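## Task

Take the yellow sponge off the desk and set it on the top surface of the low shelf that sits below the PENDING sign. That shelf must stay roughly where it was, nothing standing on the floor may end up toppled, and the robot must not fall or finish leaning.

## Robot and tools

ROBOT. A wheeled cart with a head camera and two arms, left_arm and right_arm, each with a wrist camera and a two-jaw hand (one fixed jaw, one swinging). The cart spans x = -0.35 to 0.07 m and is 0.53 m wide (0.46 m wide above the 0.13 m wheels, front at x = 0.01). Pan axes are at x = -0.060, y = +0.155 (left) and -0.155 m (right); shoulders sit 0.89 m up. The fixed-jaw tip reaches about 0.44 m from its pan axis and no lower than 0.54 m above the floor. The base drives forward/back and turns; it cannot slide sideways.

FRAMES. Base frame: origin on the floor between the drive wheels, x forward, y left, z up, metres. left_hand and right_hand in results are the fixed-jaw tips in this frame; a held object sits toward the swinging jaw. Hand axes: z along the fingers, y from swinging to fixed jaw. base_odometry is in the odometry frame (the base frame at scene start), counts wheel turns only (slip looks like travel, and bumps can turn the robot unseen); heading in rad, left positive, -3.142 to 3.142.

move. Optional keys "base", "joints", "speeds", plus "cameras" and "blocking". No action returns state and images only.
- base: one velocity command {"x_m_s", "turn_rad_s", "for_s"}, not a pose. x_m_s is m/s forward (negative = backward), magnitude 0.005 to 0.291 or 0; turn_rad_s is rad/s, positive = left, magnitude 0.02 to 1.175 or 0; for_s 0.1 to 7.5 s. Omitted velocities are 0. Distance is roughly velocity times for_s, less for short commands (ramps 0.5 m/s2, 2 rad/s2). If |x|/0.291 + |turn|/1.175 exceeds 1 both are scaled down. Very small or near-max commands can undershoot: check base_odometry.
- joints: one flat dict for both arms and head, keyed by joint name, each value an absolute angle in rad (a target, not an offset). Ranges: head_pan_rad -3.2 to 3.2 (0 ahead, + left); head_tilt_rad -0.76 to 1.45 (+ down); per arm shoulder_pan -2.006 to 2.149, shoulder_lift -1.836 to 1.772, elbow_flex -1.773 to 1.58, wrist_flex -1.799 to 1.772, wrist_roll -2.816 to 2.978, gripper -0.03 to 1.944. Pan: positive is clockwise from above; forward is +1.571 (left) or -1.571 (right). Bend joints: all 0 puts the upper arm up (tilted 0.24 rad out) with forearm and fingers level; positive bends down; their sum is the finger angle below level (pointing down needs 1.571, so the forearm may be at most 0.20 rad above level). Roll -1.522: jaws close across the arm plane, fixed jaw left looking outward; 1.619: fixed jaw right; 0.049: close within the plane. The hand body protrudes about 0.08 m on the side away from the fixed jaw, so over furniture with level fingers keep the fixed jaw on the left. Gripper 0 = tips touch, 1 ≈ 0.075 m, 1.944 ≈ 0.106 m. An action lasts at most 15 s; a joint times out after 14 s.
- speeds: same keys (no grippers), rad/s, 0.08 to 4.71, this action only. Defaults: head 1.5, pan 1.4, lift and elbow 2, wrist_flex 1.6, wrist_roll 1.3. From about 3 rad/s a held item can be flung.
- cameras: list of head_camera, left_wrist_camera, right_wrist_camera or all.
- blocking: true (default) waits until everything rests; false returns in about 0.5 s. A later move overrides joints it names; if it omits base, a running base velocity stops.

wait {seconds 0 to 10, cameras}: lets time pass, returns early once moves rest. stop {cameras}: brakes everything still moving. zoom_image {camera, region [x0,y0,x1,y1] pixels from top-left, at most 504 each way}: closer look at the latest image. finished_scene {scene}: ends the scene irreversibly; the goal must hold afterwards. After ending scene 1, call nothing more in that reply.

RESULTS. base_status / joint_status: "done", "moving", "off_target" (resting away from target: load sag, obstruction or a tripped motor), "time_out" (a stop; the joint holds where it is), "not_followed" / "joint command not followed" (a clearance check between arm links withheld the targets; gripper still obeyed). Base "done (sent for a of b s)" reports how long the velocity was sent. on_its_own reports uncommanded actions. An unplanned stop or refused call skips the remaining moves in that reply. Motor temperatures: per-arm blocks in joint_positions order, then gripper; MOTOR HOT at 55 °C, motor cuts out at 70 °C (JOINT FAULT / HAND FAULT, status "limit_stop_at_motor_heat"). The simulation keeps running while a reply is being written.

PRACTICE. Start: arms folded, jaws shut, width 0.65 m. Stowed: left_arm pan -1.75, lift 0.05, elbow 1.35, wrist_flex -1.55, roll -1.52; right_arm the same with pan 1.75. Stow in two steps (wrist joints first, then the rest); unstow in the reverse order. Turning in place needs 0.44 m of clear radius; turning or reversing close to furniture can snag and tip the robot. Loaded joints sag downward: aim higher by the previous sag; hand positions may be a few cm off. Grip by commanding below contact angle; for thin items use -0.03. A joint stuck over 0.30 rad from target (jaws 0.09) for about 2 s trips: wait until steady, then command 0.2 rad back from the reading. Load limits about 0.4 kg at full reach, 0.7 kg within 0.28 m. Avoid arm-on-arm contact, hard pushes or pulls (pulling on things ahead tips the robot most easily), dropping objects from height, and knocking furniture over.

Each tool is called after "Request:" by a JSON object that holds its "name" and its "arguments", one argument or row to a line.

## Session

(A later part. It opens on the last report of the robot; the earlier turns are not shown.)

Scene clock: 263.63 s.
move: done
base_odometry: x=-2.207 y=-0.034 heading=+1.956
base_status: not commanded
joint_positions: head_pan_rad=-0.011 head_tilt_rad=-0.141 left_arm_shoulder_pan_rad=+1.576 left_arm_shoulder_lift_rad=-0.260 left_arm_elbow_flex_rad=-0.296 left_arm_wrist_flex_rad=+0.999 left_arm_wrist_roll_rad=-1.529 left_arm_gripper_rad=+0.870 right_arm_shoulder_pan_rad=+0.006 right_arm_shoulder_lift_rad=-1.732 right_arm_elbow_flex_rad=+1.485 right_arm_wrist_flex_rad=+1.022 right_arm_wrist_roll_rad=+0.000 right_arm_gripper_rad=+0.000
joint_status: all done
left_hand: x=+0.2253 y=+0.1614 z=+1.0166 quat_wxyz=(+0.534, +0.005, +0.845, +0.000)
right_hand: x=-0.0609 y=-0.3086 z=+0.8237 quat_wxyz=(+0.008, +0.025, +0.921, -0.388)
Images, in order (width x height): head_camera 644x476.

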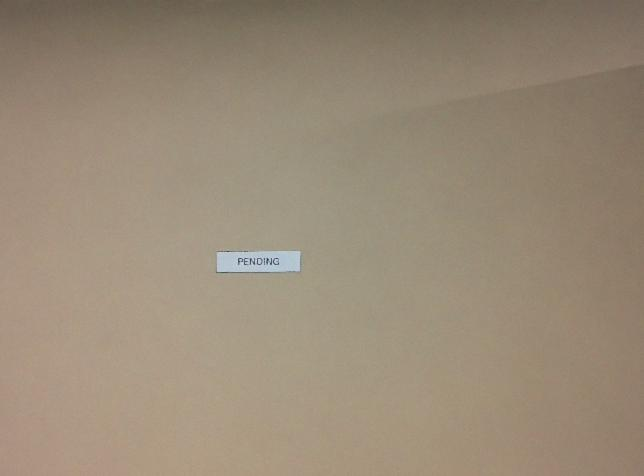

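Request:
{"name": "move", "arguments": {
  "base": {"x_m_s":0.22,"for_s":4.15},
  "joints": {"head_tilt_rad":1.1},
  "cameras": ["head_camera"]
}}

Scene clock: 274.87 s.
move: done
base_odometry: x=-2.551 y=+0.816 heading=+1.957
base_status: done (sent for 4.17 of 4.17 s)
joint_positions: head_pan_rad=-0.011 head_tilt_rad=+1.094 left_arm_shoulder_pan_rad=+1.574 left_arm_shoulder_lift_rad=-0.260 left_arm_elbow_flex_rad=-0.296 left_arm_wrist_flex_rad=+0.999 left_arm_wrist_roll_rad=-1.529 left_arm_gripper_rad=+0.870 right_arm_shoulder_pan_rad=+0.007 right_arm_shoulder_lift_rad=-1.732 right_arm_elbow_flex_rad=+1.485 right_arm_wrist_flex_rad=+1.022 right_arm_wrist_roll_rad=+0.000 right_arm_gripper_rad=+0.000
joint_status: all done
left_hand: x=+0.2253 y=+0.1618 z=+1.0166 quat_wxyz=(+0.534, +0.004, +0.845, +0.001)
right_hand: x=-0.0611 y=-0.3085 z=+0.8237 quat_wxyz=(+0.008, +0.026, +0.921, -0.388)
Images, in order (width x height): head_camera 644x476.

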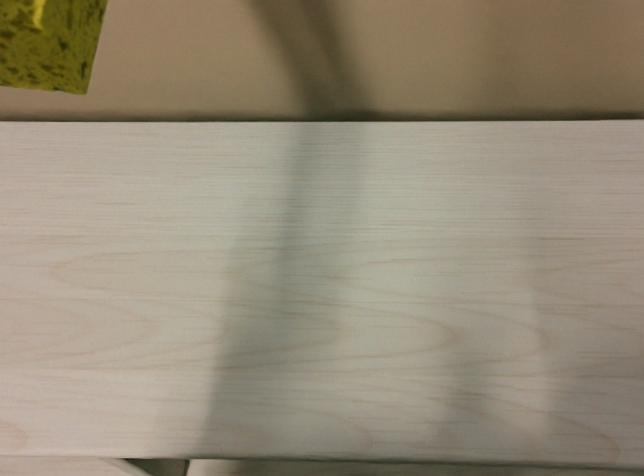

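Request:
{"name": "move", "arguments": {
  "base": {"x_m_s":-0.08,"for_s":0.75},
  "joints": {"left_arm_shoulder_lift_rad":0.8,"left_arm_elbow_flex_rad":-0.1,"left_arm_wrist_flex_rad":-0.2}
}}

Request:
{"name": "move", "arguments": {
  "joints": {"left_arm_shoulder_lift_rad":1.6,"left_arm_elbow_flex_rad":-0.3,"left_arm_wrist_flex_rad":-0.8},
  "speeds": {"left_arm_shoulder_lift_rad":0.5,"left_arm_elbow_flex_rad":0.2,"left_arm_wrist_flex_rad":0.4},
  "cameras": ["head_camera"]
}}

Request:
{"name": "move", "arguments": {
  "joints": {"left_arm_shoulder_lift_rad":1.74,"left_arm_elbow_flex_rad":-0.25,"left_arm_wrist_flex_rad":-0.8},
  "speeds": {"left_arm_shoulder_lift_rad":0.25,"left_arm_elbow_flex_rad":0.15,"left_arm_wrist_flex_rad":0.3}
}}

Request:
{"name": "move", "arguments": {
  "joints": {"left_arm_shoulder_lift_rad":1.77,"left_arm_elbow_flex_rad":-0.18,"left_arm_wrist_flex_rad":-0.95},
  "speeds": {"left_arm_shoulder_lift_rad":0.15,"left_arm_elbow_flex_rad":0.15,"left_arm_wrist_flex_rad":0.3},
  "cameras": ["head_camera","left_wrist_camera"]
}}

Scene clock: 288.10 s.
move: done
base_odometry: x=-2.527 y=+0.759 heading=+1.957
base_status: done (sent for 0.77 of 0.77 s)
joint_positions: head_pan_rad=-0.011 head_tilt_rad=+1.094 left_arm_shoulder_pan_rad=+1.574 left_arm_shoulder_lift_rad=+0.815 left_arm_elbow_flex_rad=-0.095 left_arm_wrist_flex_rad=-0.184 left_arm_wrist_roll_rad=-1.529 left_arm_gripper_rad=+0.870 right_arm_shoulder_pan_rad=+0.003 right_arm_shoulder_lift_rad=-1.732 right_arm_elbow_flex_rad=+1.485 right_arm_wrist_flex_rad=+1.022 right_arm_wrist_roll_rad=+0.000 right_arm_gripper_rad=+0.000
joint_status: all done
left_hand: x=+0.3142 y=+0.1615 z=+0.7835 quat_wxyz=(+0.494, +0.004, +0.869, +0.001)
right_hand: x=-0.0604 y=-0.3086 z=+0.8237 quat_wxyz=(+0.009, +0.024, +0.921, -0.388)
pictures: none

Scene clock: 290.20 s.
Motor temperatures (°C): left_arm=[28 29 28 29 29 32] | right_arm=[29 26 27 26 28 33]
move: done
base_odometry: x=-2.527 y=+0.759 heading=+1.957
base_status: not commanded
joint_positions: head_pan_rad=-0.011 head_tilt_rad=+1.094 left_arm_shoulder_pan_rad=+1.574 left_arm_shoulder_lift_rad=+1.605 left_arm_elbow_flex_rad=-0.280 left_arm_wrist_flex_rad=-0.785 left_arm_wrist_roll_rad=-1.519 left_arm_gripper_rad=+0.870 right_arm_shoulder_pan_rad=+0.003 right_arm_shoulder_lift_rad=-1.732 right_arm_elbow_flex_rad=+1.485 right_arm_wrist_flex_rad=+1.022 right_arm_wrist_roll_rad=+0.000 right_arm_gripper_rad=+0.000
joint_status: all done
left_hand: x=+0.2574 y=+0.1617 z=+0.6498 quat_wxyz=(+0.493, +0.000, +0.870, -0.001)
right_hand: x=-0.0604 y=-0.3086 z=+0.8237 quat_wxyz=(+0.009, +0.024, +0.921, -0.388)
Images, in order (width x height): head_camera 644x476.

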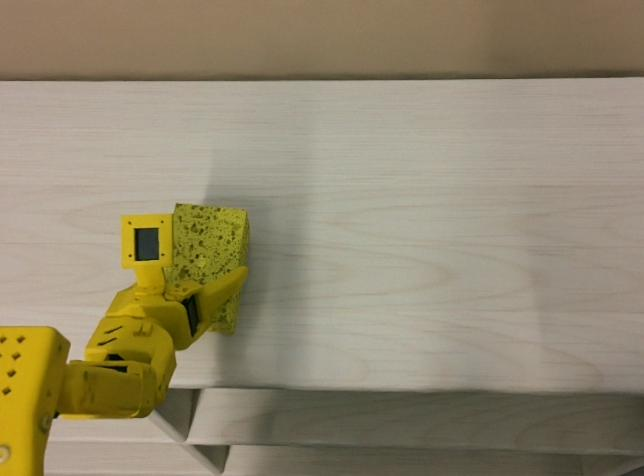

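Scene clock: 291.17 s.
move: done
base_odometry: x=-2.527 y=+0.759 heading=+1.957
base_status: not commanded
joint_positions: head_pan_rad=-0.011 head_tilt_rad=+1.094 left_arm_shoulder_pan_rad=+1.565 left_arm_shoulder_lift_rad=+1.643 left_arm_elbow_flex_rad=-0.288 left_arm_wrist_flex_rad=-0.814 left_arm_wrist_roll_rad=-1.519 left_arm_gripper_rad=+0.870 right_arm_shoulder_pan_rad=+0.003 right_arm_shoulder_lift_rad=-1.732 right_arm_elbow_flex_rad=+1.485 right_arm_wrist_flex_rad=+1.022 right_arm_wrist_roll_rad=+0.000 right_arm_gripper_rad=+0.000
joint_status: all done
left_hand: x=+0.2519 y=+0.1646 z=+0.6443 quat_wxyz=(+0.492, -0.004, +0.870, +0.001)
right_hand: x=-0.0604 y=-0.3086 z=+0.8237 quat_wxyz=(+0.009, +0.024, +0.921, -0.388)
pictures: none

Scene clock: 292.13 s.
move: done
base_odometry: x=-2.527 y=+0.759 heading=+1.957
base_status: not commanded
joint_positions: head_pan_rad=-0.011 head_tilt_rad=+1.094 left_arm_shoulder_pan_rad=+1.565 left_arm_shoulder_lift_rad=+1.679 left_arm_elbow_flex_rad=-0.243 left_arm_wrist_flex_rad=-0.963 left_arm_wrist_roll_rad=-1.519 left_arm_gripper_rad=+0.870 right_arm_shoulder_pan_rad=+0.003 right_arm_shoulder_lift_rad=-1.732 right_arm_elbow_flex_rad=+1.485 right_arm_wrist_flex_rad=+1.022 right_arm_wrist_roll_rad=+0.000 right_arm_gripper_rad=+0.000
joint_status: all done
left_hand: x=+0.2454 y=+0.1646 z=+0.6478 quat_wxyz=(+0.522, -0.004, +0.853, +0.001)
right_hand: x=-0.0604 y=-0.3086 z=+0.8237 quat_wxyz=(+0.009, +0.024, +0.921, -0.388)
Images, in order (width x height): head_camera 644x476, left_wrist_camera 644x476.

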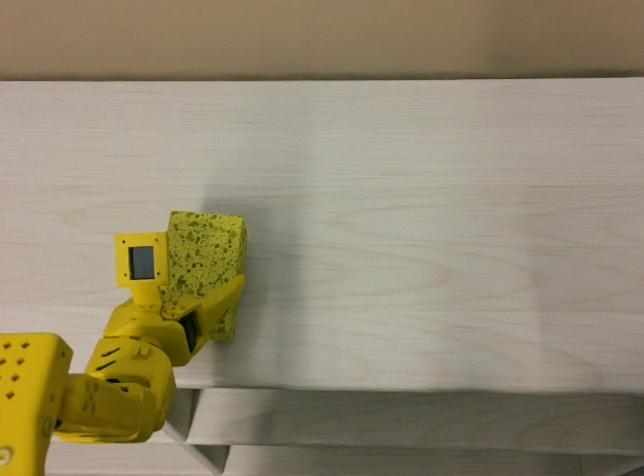

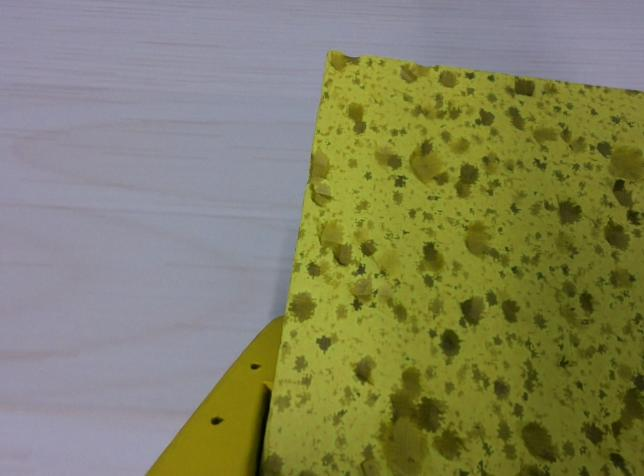

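Request:
{"name": "move", "arguments": {
  "joints": {"left_arm_wrist_flex_rad":-0.84},
  "speeds": {"left_arm_wrist_flex_rad":0.3}
}}

Request:
{"name": "move", "arguments": {
  "joints": {"left_arm_shoulder_lift_rad":1.77,"left_arm_elbow_flex_rad":-0.13,"left_arm_wrist_flex_rad":-0.96},
  "speeds": {"left_arm_wrist_flex_rad":0.15,"left_arm_elbow_flex_rad":0.12},
  "cameras": ["head_camera"]
}}

Scene clock: 302.43 s.
move: off_target
base_odometry: x=-2.527 y=+0.759 heading=+1.957
base_status: not commanded
joint_positions: head_pan_rad=-0.011 head_tilt_rad=+1.094 left_arm_shoulder_pan_rad=+1.565 left_arm_shoulder_lift_rad=+1.679 left_arm_elbow_flex_rad=-0.243 left_arm_wrist_flex_rad=-0.926 left_arm_wrist_roll_rad=-1.519 left_arm_gripper_rad=+0.870 right_arm_shoulder_pan_rad=+0.003 right_arm_shoulder_lift_rad=-1.732 right_arm_elbow_flex_rad=+1.485 right_arm_wrist_flex_rad=+1.022 right_arm_wrist_roll_rad=+0.000 right_arm_gripper_rad=+0.000
joint_status: left_arm_wrist_flex_rad off_target (ended at -0.927, target -0.840)
left_hand: x=+0.2427 y=+0.1645 z=+0.6426 quat_wxyz=(+0.506, -0.004, +0.862, +0.001)
right_hand: x=-0.0604 y=-0.3086 z=+0.8237 quat_wxyz=(+0.009, +0.024, +0.921, -0.388)
pictures: none

Scene clock: 303.67 s.
move: off_target
base_odometry: x=-2.527 y=+0.759 heading=+1.957
base_status: not commanded
joint_positions: head_pan_rad=-0.011 head_tilt_rad=+1.094 left_arm_shoulder_pan_rad=+1.565 left_arm_shoulder_lift_rad=+1.679 left_arm_elbow_flex_rad=-0.213 left_arm_wrist_flex_rad=-0.983 left_arm_wrist_roll_rad=-1.519 left_arm_gripper_rad=+0.870 right_arm_shoulder_pan_rad=+0.003 right_arm_shoulder_lift_rad=-1.732 right_arm_elbow_flex_rad=+1.485 right_arm_wrist_flex_rad=+1.022 right_arm_wrist_roll_rad=+0.000 right_arm_gripper_rad=+0.000
joint_status: left_arm_elbow_flex_rad off_target (ended at -0.213, target -0.130); the others done
left_hand: x=+0.2406 y=+0.1645 z=+0.6456 quat_wxyz=(+0.517, -0.004, +0.856, +0.001)
right_hand: x=-0.0604 y=-0.3086 z=+0.8237 quat_wxyz=(+0.009, +0.024, +0.921, -0.388)
Images, in order (width x height): head_camera 644x476.

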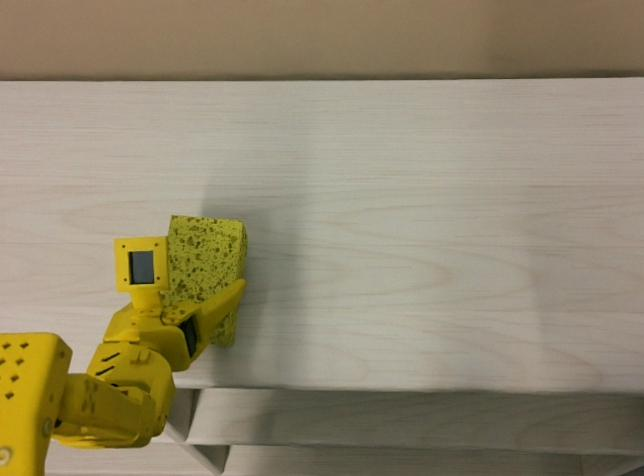

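Request:
{"name": "move", "arguments": {
  "joints": {"left_arm_gripper_rad":1.4}
}}

Request:
{"name": "move", "arguments": {
  "base": {"x_m_s":-0.08,"for_s":1.4},
  "cameras": ["head_camera"]
}}

Scene clock: 309.63 s.
move: done
base_odometry: x=-2.527 y=+0.759 heading=+1.957
base_status: not commanded
joint_positions: head_pan_rad=-0.011 head_tilt_rad=+1.094 left_arm_shoulder_pan_rad=+1.566 left_arm_shoulder_lift_rad=+1.720 left_arm_elbow_flex_rad=-0.154 left_arm_wrist_flex_rad=-0.983 left_arm_wrist_roll_rad=-1.519 left_arm_gripper_rad=+1.399 right_arm_shoulder_pan_rad=+0.001 right_arm_shoulder_lift_rad=-1.732 right_arm_elbow_flex_rad=+1.485 right_arm_wrist_flex_rad=+1.022 right_arm_wrist_roll_rad=+0.000 right_arm_gripper_rad=+0.000
joint_status: all done
left_hand: x=+0.2173 y=+0.1640 z=+0.6261 quat_wxyz=(+0.474, -0.003, +0.880, +0.000)
right_hand: x=-0.0602 y=-0.3086 z=+0.8237 quat_wxyz=(+0.009, +0.023, +0.921, -0.388)
pictures: none

Scene clock: 311.83 s.
move: done
base_odometry: x=-2.485 y=+0.655 heading=+1.956
base_status: done (sent for 1.4 of 1.4 s)
joint_positions: head_pan_rad=-0.011 head_tilt_rad=+1.094 left_arm_shoulder_pan_rad=+1.571 left_arm_shoulder_lift_rad=+1.774 left_arm_elbow_flex_rad=-0.133 left_arm_wrist_flex_rad=-0.963 left_arm_wrist_roll_rad=-1.527 left_arm_gripper_rad=+1.399 right_arm_shoulder_pan_rad=+0.001 right_arm_shoulder_lift_rad=-1.732 right_arm_elbow_flex_rad=+1.485 right_arm_wrist_flex_rad=+1.022 right_arm_wrist_roll_rad=+0.000 right_arm_gripper_rad=+0.000
joint_status: not commanded
left_hand: x=+0.1957 y=+0.1627 z=+0.6081 quat_wxyz=(+0.432, +0.002, +0.902, +0.001)
right_hand: x=-0.0602 y=-0.3086 z=+0.8237 quat_wxyz=(+0.009, +0.023, +0.921, -0.388)
Images, in order (width x height): head_camera 644x476.

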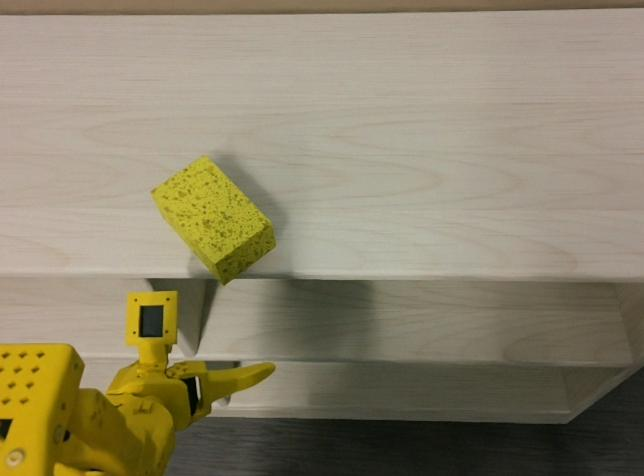

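Request:
{"name": "finished_scene", "arguments": {
  "scene": 3
}}

The scene is finished: the task was done.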